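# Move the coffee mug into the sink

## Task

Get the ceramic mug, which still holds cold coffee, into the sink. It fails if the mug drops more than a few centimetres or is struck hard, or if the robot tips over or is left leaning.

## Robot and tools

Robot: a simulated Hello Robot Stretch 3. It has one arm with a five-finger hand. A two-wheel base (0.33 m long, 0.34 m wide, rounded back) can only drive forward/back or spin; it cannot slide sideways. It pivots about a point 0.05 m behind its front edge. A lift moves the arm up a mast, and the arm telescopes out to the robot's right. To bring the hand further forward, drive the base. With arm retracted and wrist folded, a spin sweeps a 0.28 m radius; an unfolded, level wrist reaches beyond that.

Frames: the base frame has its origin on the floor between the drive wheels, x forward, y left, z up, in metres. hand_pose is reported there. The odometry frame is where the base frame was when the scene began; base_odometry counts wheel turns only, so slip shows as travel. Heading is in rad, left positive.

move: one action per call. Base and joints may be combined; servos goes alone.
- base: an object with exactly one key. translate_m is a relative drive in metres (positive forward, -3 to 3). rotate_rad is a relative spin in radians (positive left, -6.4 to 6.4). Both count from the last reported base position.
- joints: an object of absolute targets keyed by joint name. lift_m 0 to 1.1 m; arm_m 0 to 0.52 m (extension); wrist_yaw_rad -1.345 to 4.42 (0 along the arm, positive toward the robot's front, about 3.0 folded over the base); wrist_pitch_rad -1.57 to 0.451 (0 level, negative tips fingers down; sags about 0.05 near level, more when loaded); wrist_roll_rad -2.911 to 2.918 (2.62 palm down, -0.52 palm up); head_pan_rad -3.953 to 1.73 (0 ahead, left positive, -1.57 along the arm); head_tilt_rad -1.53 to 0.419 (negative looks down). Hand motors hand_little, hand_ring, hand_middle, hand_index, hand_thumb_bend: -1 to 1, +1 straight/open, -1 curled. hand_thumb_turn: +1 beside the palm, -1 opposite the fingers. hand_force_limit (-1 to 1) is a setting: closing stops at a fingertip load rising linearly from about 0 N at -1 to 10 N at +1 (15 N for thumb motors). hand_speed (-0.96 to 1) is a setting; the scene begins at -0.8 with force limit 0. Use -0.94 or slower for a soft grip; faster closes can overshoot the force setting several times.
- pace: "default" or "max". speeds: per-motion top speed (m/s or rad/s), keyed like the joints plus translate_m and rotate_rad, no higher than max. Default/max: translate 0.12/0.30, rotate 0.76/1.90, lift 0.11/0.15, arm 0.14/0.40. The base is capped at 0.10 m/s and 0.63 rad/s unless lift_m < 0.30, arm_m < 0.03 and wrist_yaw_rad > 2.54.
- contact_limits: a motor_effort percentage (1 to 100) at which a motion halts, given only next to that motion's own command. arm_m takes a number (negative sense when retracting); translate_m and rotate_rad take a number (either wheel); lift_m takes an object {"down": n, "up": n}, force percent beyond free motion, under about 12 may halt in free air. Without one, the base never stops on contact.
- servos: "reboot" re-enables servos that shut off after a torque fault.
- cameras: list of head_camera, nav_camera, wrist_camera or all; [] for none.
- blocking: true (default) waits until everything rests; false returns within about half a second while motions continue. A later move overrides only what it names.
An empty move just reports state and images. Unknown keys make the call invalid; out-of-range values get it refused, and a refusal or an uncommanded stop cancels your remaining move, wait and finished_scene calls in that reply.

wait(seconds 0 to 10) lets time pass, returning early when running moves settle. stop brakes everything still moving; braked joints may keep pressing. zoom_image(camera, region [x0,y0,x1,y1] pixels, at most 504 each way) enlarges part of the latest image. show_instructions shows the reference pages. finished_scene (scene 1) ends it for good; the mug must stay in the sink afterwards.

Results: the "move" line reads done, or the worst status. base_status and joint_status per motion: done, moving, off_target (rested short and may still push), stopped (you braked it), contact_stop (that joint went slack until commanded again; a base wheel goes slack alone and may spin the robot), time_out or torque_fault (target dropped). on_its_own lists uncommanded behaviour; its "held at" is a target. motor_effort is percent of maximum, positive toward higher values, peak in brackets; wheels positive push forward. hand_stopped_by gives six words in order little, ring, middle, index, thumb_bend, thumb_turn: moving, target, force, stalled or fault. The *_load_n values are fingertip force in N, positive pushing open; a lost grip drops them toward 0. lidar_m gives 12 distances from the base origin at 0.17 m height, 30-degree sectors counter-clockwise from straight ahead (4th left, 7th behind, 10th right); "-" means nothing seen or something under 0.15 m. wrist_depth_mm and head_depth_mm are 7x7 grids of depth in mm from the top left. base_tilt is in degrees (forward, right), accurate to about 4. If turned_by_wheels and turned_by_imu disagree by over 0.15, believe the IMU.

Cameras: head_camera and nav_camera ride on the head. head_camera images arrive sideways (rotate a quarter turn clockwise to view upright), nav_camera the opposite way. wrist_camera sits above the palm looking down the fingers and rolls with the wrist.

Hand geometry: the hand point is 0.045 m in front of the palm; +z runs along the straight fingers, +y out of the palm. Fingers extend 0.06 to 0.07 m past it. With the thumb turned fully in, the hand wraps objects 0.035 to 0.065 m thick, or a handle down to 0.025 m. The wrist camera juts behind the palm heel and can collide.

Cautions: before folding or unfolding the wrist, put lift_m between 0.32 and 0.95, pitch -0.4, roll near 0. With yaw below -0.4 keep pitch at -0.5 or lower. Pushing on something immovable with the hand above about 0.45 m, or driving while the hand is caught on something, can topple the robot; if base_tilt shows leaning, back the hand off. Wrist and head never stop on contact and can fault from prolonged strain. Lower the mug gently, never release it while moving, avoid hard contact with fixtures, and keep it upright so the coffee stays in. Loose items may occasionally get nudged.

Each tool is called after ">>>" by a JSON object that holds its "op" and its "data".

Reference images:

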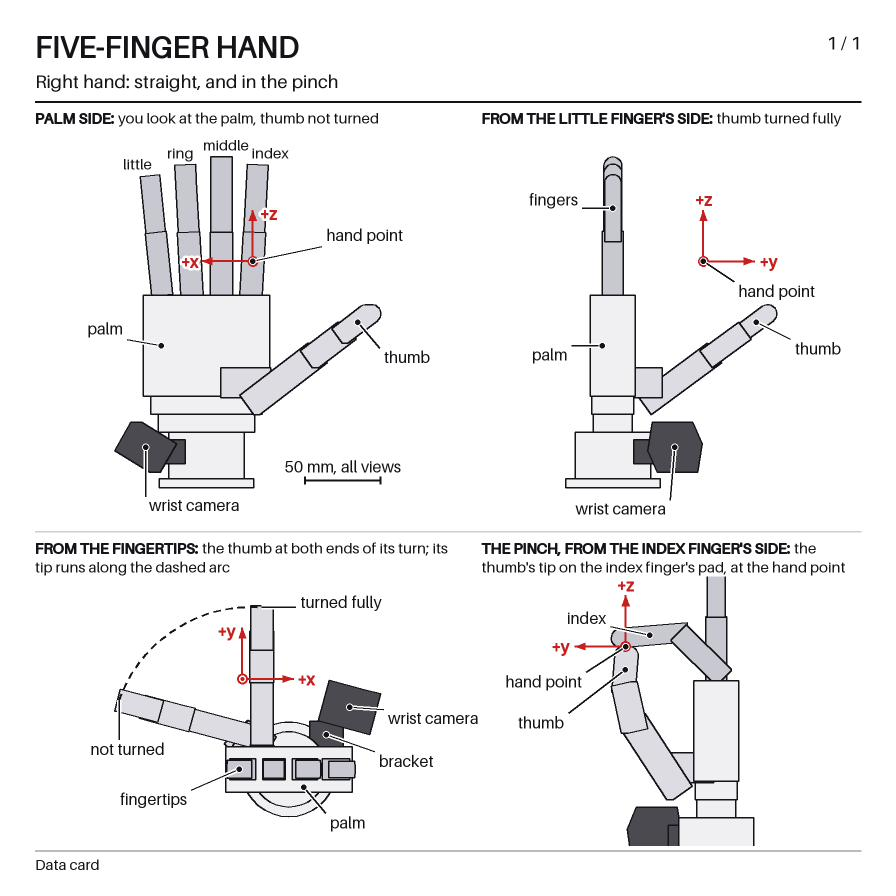

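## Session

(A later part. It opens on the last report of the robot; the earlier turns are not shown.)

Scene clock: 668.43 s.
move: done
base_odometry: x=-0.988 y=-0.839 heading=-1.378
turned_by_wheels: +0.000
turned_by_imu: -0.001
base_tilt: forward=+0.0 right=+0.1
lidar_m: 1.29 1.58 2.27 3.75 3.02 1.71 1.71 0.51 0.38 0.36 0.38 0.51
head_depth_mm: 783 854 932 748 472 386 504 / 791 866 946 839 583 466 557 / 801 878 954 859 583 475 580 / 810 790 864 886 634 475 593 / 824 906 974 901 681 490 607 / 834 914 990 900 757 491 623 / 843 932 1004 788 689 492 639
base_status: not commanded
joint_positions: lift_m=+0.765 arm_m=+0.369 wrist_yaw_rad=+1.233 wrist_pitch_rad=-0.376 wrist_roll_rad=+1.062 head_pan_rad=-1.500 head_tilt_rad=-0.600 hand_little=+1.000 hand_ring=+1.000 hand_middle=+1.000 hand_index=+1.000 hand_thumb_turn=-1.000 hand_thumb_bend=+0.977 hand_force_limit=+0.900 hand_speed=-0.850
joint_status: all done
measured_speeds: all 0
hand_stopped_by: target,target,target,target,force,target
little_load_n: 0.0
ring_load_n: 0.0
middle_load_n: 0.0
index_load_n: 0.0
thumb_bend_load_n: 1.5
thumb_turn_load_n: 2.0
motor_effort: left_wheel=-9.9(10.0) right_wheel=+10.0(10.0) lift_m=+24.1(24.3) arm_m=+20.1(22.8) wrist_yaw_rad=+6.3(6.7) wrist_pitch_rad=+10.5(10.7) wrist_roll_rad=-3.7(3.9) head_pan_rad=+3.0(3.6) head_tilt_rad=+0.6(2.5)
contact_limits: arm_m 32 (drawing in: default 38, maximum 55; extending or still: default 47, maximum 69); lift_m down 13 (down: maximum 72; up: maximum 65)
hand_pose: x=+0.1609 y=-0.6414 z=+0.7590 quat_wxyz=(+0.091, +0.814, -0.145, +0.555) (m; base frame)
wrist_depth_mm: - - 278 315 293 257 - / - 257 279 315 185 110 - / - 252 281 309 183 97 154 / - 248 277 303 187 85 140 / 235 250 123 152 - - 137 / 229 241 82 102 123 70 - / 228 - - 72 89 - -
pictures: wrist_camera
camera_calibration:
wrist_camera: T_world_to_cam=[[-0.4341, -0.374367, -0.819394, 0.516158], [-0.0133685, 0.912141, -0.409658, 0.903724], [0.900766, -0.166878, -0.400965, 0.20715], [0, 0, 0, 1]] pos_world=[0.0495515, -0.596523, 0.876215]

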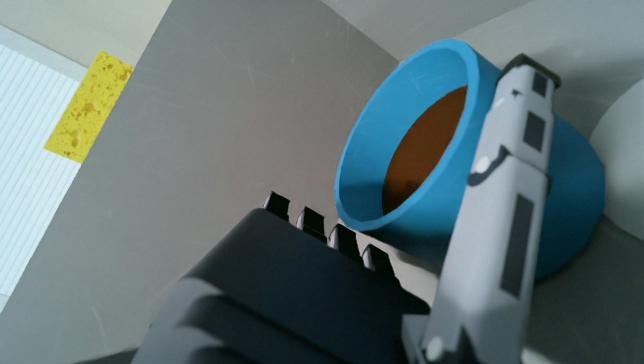

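>>> {"op": "move", "data": {"joints": {"lift_m": 0.78}, "speeds": {"lift_m": 0.02}, "cameras": ["wrist_camera", "head_camera"]}}

Scene clock: 671.20 s.
move: done
base_odometry: x=-0.988 y=-0.839 heading=-1.378
turned_by_wheels: +0.000
turned_by_imu: +0.000
base_tilt: forward=+0.1 right=+0.1
lidar_m: 1.29 1.58 2.27 3.73 3.01 1.71 1.71 0.52 0.38 0.36 0.38 0.51
head_depth_mm: 782 857 927 733 437 382 530 / 791 866 944 834 591 466 557 / 803 880 951 853 580 474 580 / 813 790 863 877 622 476 593 / 823 908 974 902 672 490 608 / 833 918 990 899 732 491 621 / 844 933 1007 788 687 491 638
base_status: not commanded
joint_positions: lift_m=+0.780 arm_m=+0.369 wrist_yaw_rad=+1.231 wrist_pitch_rad=-0.374 wrist_roll_rad=+1.058 head_pan_rad=-1.500 head_tilt_rad=-0.600 hand_little=+1.000 hand_ring=+1.000 hand_middle=+1.000 hand_index=+1.000 hand_thumb_turn=-1.000 hand_thumb_bend=+0.977 hand_force_limit=+0.900 hand_speed=-0.850
joint_status: all done
measured_speeds: all 0
hand_stopped_by: target,target,target,target,force,target
little_load_n: 0.0
ring_load_n: 0.0
middle_load_n: 0.0
index_load_n: 0.0
thumb_bend_load_n: 2.0
thumb_turn_load_n: 1.5
motor_effort: left_wheel=-9.0(10.1) right_wheel=+9.8(10.1) lift_m=+39.6(44.0) arm_m=+21.4(22.2) wrist_yaw_rad=+7.2(7.5) wrist_pitch_rad=+9.9(10.6) wrist_roll_rad=-2.7(3.9) head_pan_rad=+3.1(3.5) head_tilt_rad=+1.5(2.6)
contact_limits: arm_m 32 (drawing in: default 38, maximum 55; extending or still: default 47, maximum 69)
hand_pose: x=+0.1612 y=-0.6419 z=+0.7748 quat_wxyz=(+0.092, +0.814, -0.144, +0.555) (m; base frame)
wrist_depth_mm: - - 277 309 299 258 - / - 314 276 316 339 108 - / - 258 279 315 193 96 - / - 246 280 312 191 85 152 / - 251 124 168 180 - 145 / 236 240 82 102 123 70 - / 229 - - 72 89 - -
pictures: head_camera (sideways), wrist_camera
camera_calibration:
head_camera: T_world_to_cam=[[-0.0487132, 0.52396, -0.850349, 1.12004], [0.99348, 0.113275, 0.0128843, -0.0182873], [0.103074, -0.844177, -0.526061, 0.645428], [0, 0, 0, 1]] pos_world=[0.00620145, -0.039927, 1.29219]
wrist_camera: T_world_to_cam=[[-0.432895, -0.37732, -0.818677, 0.526328], [-0.0126275, 0.910632, -0.413024, 0.91218], [0.901356, -0.168458, -0.398972, 0.21048], [0, 0, 0, 1]] pos_world=[0.0496459, -0.59661, 0.891621]

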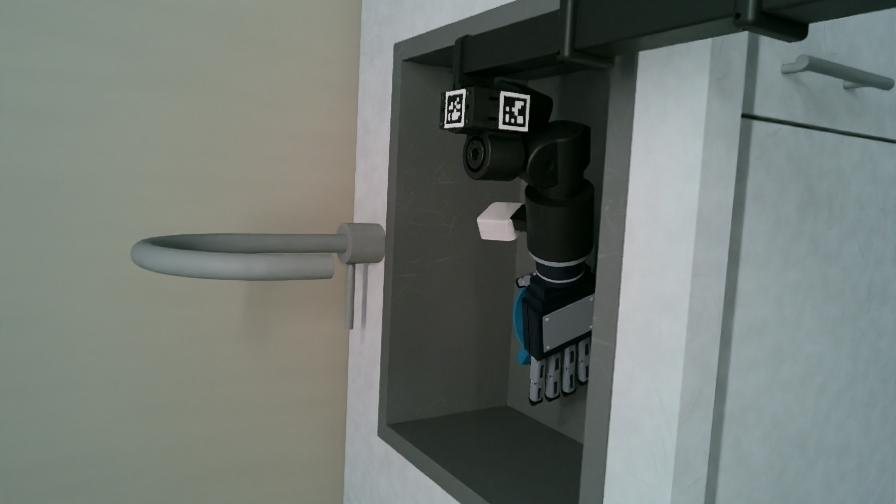

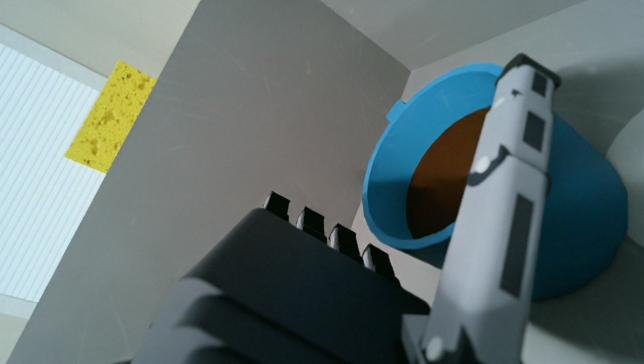

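>>> {"op": "move", "data": {"joints": {"wrist_yaw_rad": 1.215}, "speeds": {"wrist_yaw_rad": 0.1}}}

>>> {"op": "move", "data": {"joints": {"lift_m": 0.81}, "speeds": {"lift_m": 0.02}, "cameras": ["wrist_camera", "head_camera"]}}

Scene clock: 676.17 s.
move: done
base_odometry: x=-0.988 y=-0.839 heading=-1.378
turned_by_wheels: +0.000
turned_by_imu: +0.000
base_tilt: forward=+0.2 right=+0.1
lidar_m: 1.29 1.58 2.27 3.74 3.03 1.70 1.71 0.51 0.38 0.36 0.38 0.52
head_depth_mm: 781 857 934 732 438 380 529 / 793 866 945 836 591 466 558 / 802 878 954 849 581 476 581 / 813 791 864 877 622 475 593 / 825 903 972 902 674 491 607 / 834 916 990 901 764 491 622 / 844 932 1005 788 687 492 638
base_status: not commanded
joint_positions: lift_m=+0.780 arm_m=+0.369 wrist_yaw_rad=+1.218 wrist_pitch_rad=-0.365 wrist_roll_rad=+1.057 head_pan_rad=-1.500 head_tilt_rad=-0.600 hand_little=+1.000 hand_ring=+1.000 hand_middle=+1.000 hand_index=+1.000 hand_thumb_turn=-1.000 hand_thumb_bend=+0.976 hand_force_limit=+0.900 hand_speed=-0.850
joint_status: all done
measured_speeds: all 0
hand_stopped_by: target,target,target,target,force,target
little_load_n: 0.0
ring_load_n: 0.0
middle_load_n: 0.0
index_load_n: 0.0
thumb_bend_load_n: 0.0
thumb_turn_load_n: 0.0
motor_effort: left_wheel=-8.8(10.0) right_wheel=+10.0(10.1) lift_m=+30.9(32.1) arm_m=+20.7(21.2) wrist_yaw_rad=-2.1(7.5) wrist_pitch_rad=+8.5(10.0) wrist_roll_rad=-2.0(2.8) head_pan_rad=+1.6(3.2) head_tilt_rad=+1.5(2.1)
contact_limits: arm_m 32 (drawing in: default 38, maximum 55; extending or still: default 47, maximum 69)
hand_pose: x=+0.1606 y=-0.6447 z=+0.7767 quat_wxyz=(+0.097, +0.810, -0.148, +0.558) (m; base frame)
wrist_depth_mm: - - 283 311 291 255 - / - 319 279 313 342 108 - / - 262 279 316 195 96 - / - 253 276 310 196 85 155 / - 248 123 173 181 - 145 / 236 239 82 102 124 71 - / 229 - - 72 89 - -
pictures: none

Scene clock: 678.03 s.
move: done
base_odometry: x=-0.988 y=-0.839 heading=-1.378
turned_by_wheels: +0.000
turned_by_imu: +0.000
base_tilt: forward=+0.1 right=+0.1
lidar_m: 1.29 1.58 2.27 3.74 3.02 1.70 1.70 0.51 0.38 0.36 0.37 0.51
head_depth_mm: 782 854 929 640 416 447 553 / 792 868 946 541 585 466 558 / 803 879 953 845 577 475 579 / 814 790 863 868 608 476 594 / 821 906 975 888 658 490 606 / 834 921 990 900 743 491 622 / 845 934 1005 787 689 491 637
base_status: not commanded
joint_positions: lift_m=+0.810 arm_m=+0.369 wrist_yaw_rad=+1.218 wrist_pitch_rad=-0.364 wrist_roll_rad=+1.057 head_pan_rad=-1.500 head_tilt_rad=-0.600 hand_little=+1.000 hand_ring=+1.000 hand_middle=+1.000 hand_index=+1.000 hand_thumb_turn=-1.000 hand_thumb_bend=+0.976 hand_force_limit=+0.900 hand_speed=-0.850
joint_status: all done
measured_speeds: all 0
hand_stopped_by: target,target,target,target,force,target
little_load_n: 0.0
ring_load_n: 0.0
middle_load_n: -0.5
index_load_n: 0.0
thumb_bend_load_n: 0.0
thumb_turn_load_n: 0.0
motor_effort: left_wheel=-9.7(10.2) right_wheel=+10.0(10.2) lift_m=+38.6(44.5) arm_m=+20.0(21.4) wrist_yaw_rad=-2.1(2.6) wrist_pitch_rad=+8.4(8.6) wrist_roll_rad=-2.2(2.3) head_pan_rad=+2.1(4.0) head_tilt_rad=+1.3(2.2)
contact_limits: arm_m 32 (drawing in: default 38, maximum 55; extending or still: default 47, maximum 69)
hand_pose: x=+0.1607 y=-0.6448 z=+0.8070 quat_wxyz=(+0.097, +0.810, -0.148, +0.559) (m; base frame)
wrist_depth_mm: - - 289 309 293 257 224 / - - 292 317 345 113 - / - 329 279 319 347 96 - / - 321 277 316 341 85 - / - 262 123 180 215 - - / - - 82 102 123 70 - / - - - 72 89 - -
pictures: head_camera (sideways), wrist_camera
camera_calibration:
head_camera: T_world_to_cam=[[-0.0487132, 0.52396, -0.850349, 1.12004], [0.99348, 0.113275, 0.0128843, -0.0182873], [0.103074, -0.844177, -0.526061, 0.645428], [0, 0, 0, 1]] pos_world=[0.00620145, -0.039927, 1.29219]
wrist_camera: T_world_to_cam=[[-0.430743, -0.375816, -0.820502, 0.553458], [0.00248346, 0.908671, -0.417504, 0.928126], [0.902471, -0.181875, -0.39047, 0.207528], [0, 0, 0, 1]] pos_world=[0.0488047, -0.597619, 0.922643]

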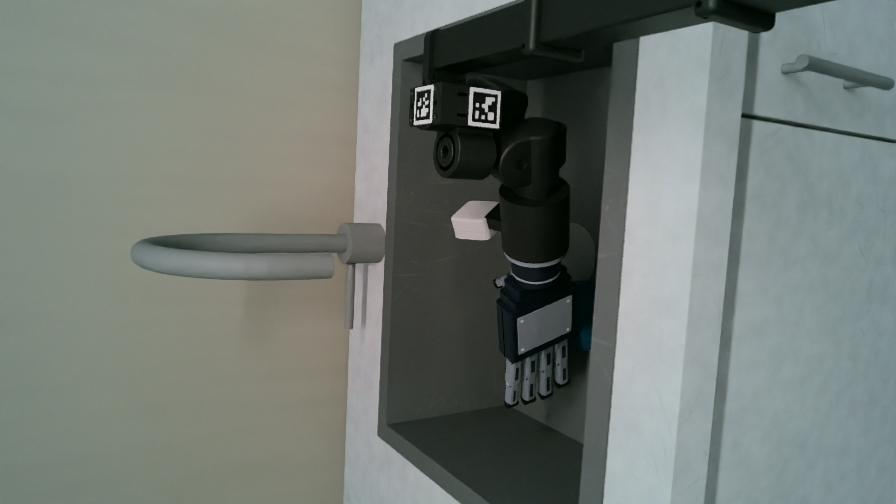

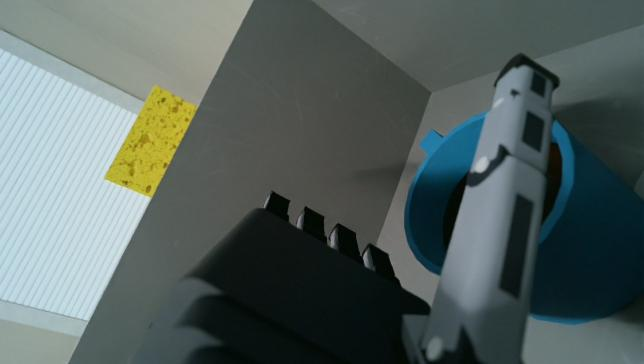

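>>> {"op": "move", "data": {"joints": {"lift_m": 0.87}, "speeds": {"lift_m": 0.05}}}

>>> {"op": "move", "data": {"joints": {"arm_m": 0.29}, "speeds": {"arm_m": 0.05}, "cameras": ["head_camera", "wrist_camera"]}}

Scene clock: 681.37 s.
move: done
base_odometry: x=-0.988 y=-0.839 heading=-1.378
turned_by_wheels: +0.000
turned_by_imu: +0.000
base_tilt: forward=+0.0 right=+0.1
lidar_m: 1.29 1.58 2.27 3.74 3.02 1.71 1.70 0.52 0.38 0.36 0.38 0.51
head_depth_mm: 780 856 931 443 598 460 553 / 792 868 934 533 843 466 557 / 801 878 951 549 843 474 580 / 812 790 865 612 841 476 593 / 823 905 972 857 669 491 608 / 835 919 991 878 847 491 622 / 845 931 1008 788 688 492 638
base_status: not commanded
joint_positions: lift_m=+0.870 arm_m=+0.369 wrist_yaw_rad=+1.218 wrist_pitch_rad=-0.363 wrist_roll_rad=+1.057 head_pan_rad=-1.500 head_tilt_rad=-0.600 hand_little=+1.000 hand_ring=+1.000 hand_middle=+1.000 hand_index=+1.000 hand_thumb_turn=-1.000 hand_thumb_bend=+0.976 hand_force_limit=+0.900 hand_speed=-0.850
joint_status: all done
measured_speeds: all 0
hand_stopped_by: target,target,target,target,force,target
little_load_n: 0.0
ring_load_n: 0.0
middle_load_n: 0.0
index_load_n: 0.0
thumb_bend_load_n: 0.0
thumb_turn_load_n: 0.0
motor_effort: left_wheel=-9.6(10.2) right_wheel=+10.3(10.3) lift_m=+39.8(44.7) arm_m=+19.7(20.8) wrist_yaw_rad=-1.7(2.4) wrist_pitch_rad=+8.2(8.4) wrist_roll_rad=-2.0(2.3) head_pan_rad=+2.5(2.9) head_tilt_rad=+0.5(2.1)
contact_limits: arm_m 32 (drawing in: default 38, maximum 55; extending or still: default 47, maximum 69)
hand_pose: x=+0.1608 y=-0.6449 z=+0.8671 quat_wxyz=(+0.097, +0.810, -0.148, +0.559) (m; base frame)
wrist_depth_mm: - - - 320 290 257 226 / - - - 322 349 113 262 / - - 356 313 355 96 - / - - 345 315 356 87 199 / - - 103 180 343 86 190 / - - 82 103 123 72 187 / - - - 72 89 - -
pictures: none

Scene clock: 683.60 s.
move: done
base_odometry: x=-0.988 y=-0.839 heading=-1.378
turned_by_wheels: +0.000
turned_by_imu: +0.000
base_tilt: forward=+0.0 right=+0.0
lidar_m: 1.29 1.58 2.27 3.75 3.03 1.70 1.71 0.52 0.38 0.36 0.38 0.51
head_depth_mm: 782 858 927 422 591 460 553 / 791 867 944 430 502 466 558 / 800 880 953 844 495 475 580 / 811 790 863 859 509 475 593 / 823 907 974 887 542 490 608 / 834 918 989 896 585 491 621 / 845 932 1009 788 688 492 638
base_status: not commanded
joint_positions: lift_m=+0.870 arm_m=+0.290 wrist_yaw_rad=+1.217 wrist_pitch_rad=-0.363 wrist_roll_rad=+1.056 head_pan_rad=-1.500 head_tilt_rad=-0.600 hand_little=+1.000 hand_ring=+1.000 hand_middle=+1.000 hand_index=+1.000 hand_thumb_turn=-1.000 hand_thumb_bend=+0.976 hand_force_limit=+0.900 hand_speed=-0.850
joint_status: all done
measured_speeds: all 0
hand_stopped_by: target,target,target,target,force,target
little_load_n: 0.0
ring_load_n: 0.0
middle_load_n: 0.0
index_load_n: 0.0
thumb_bend_load_n: 0.0
thumb_turn_load_n: 0.0
motor_effort: left_wheel=-8.9(10.3) right_wheel=+10.0(10.2) lift_m=+38.6(40.6) arm_m=-21.6(23.9) wrist_yaw_rad=-0.9(2.1) wrist_pitch_rad=+8.1(8.3) wrist_roll_rad=-2.1(2.2) head_pan_rad=+1.8(3.7) head_tilt_rad=+1.3(2.4)
hand_pose: x=+0.1607 y=-0.5661 z=+0.8671 quat_wxyz=(+0.098, +0.810, -0.149, +0.559) (m; base frame)
wrist_depth_mm: - - - 329 364 352 309 / - - - 320 365 113 223 / - - 362 317 358 97 222 / - - 295 315 357 85 - / - - 101 181 339 - - / - - 82 102 123 70 - / - - - 72 89 - -
pictures: head_camera (sideways), wrist_camera
camera_calibration:
head_camera: T_world_to_cam=[[-0.0487132, 0.52396, -0.850349, 1.12004], [0.99348, 0.113275, 0.0128843, -0.0182873], [0.103074, -0.844177, -0.526061, 0.645428], [0, 0, 0, 1]] pos_world=[0.00620145, -0.039927, 1.29219]
wrist_camera: T_world_to_cam=[[-0.430705, -0.375648, -0.820599, 0.632559], [0.00377835, 0.908499, -0.417869, 0.881732], [0.902485, -0.183079, -0.389876, 0.244229], [0, 0, 0, 1]] pos_world=[0.0487017, -0.51872, 0.982745]

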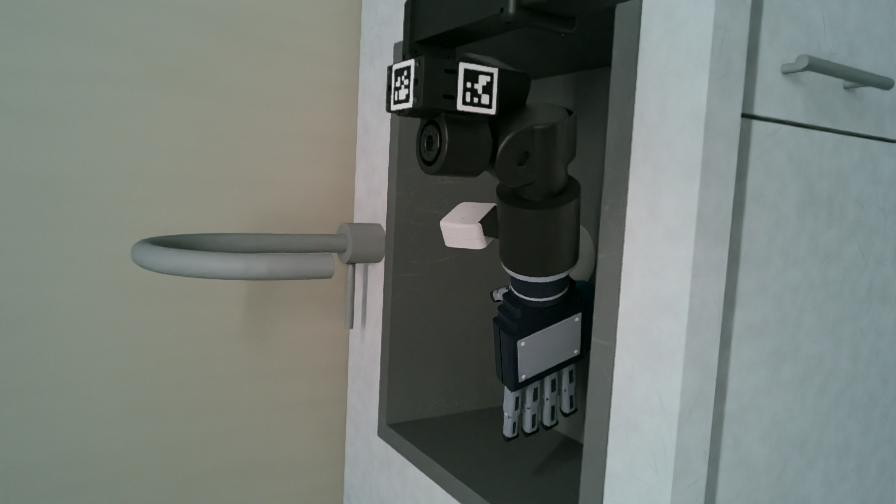

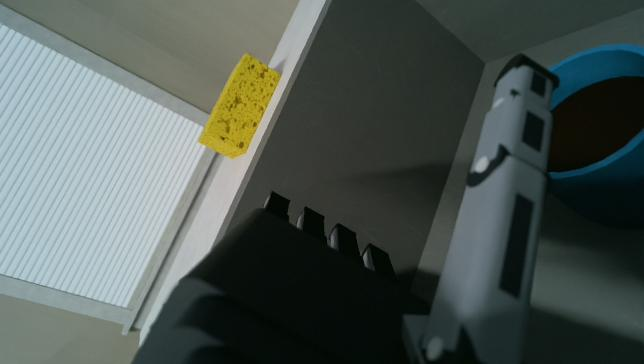

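>>> {"op": "finished_scene", "data": {}}

The scene is finished: the task was done.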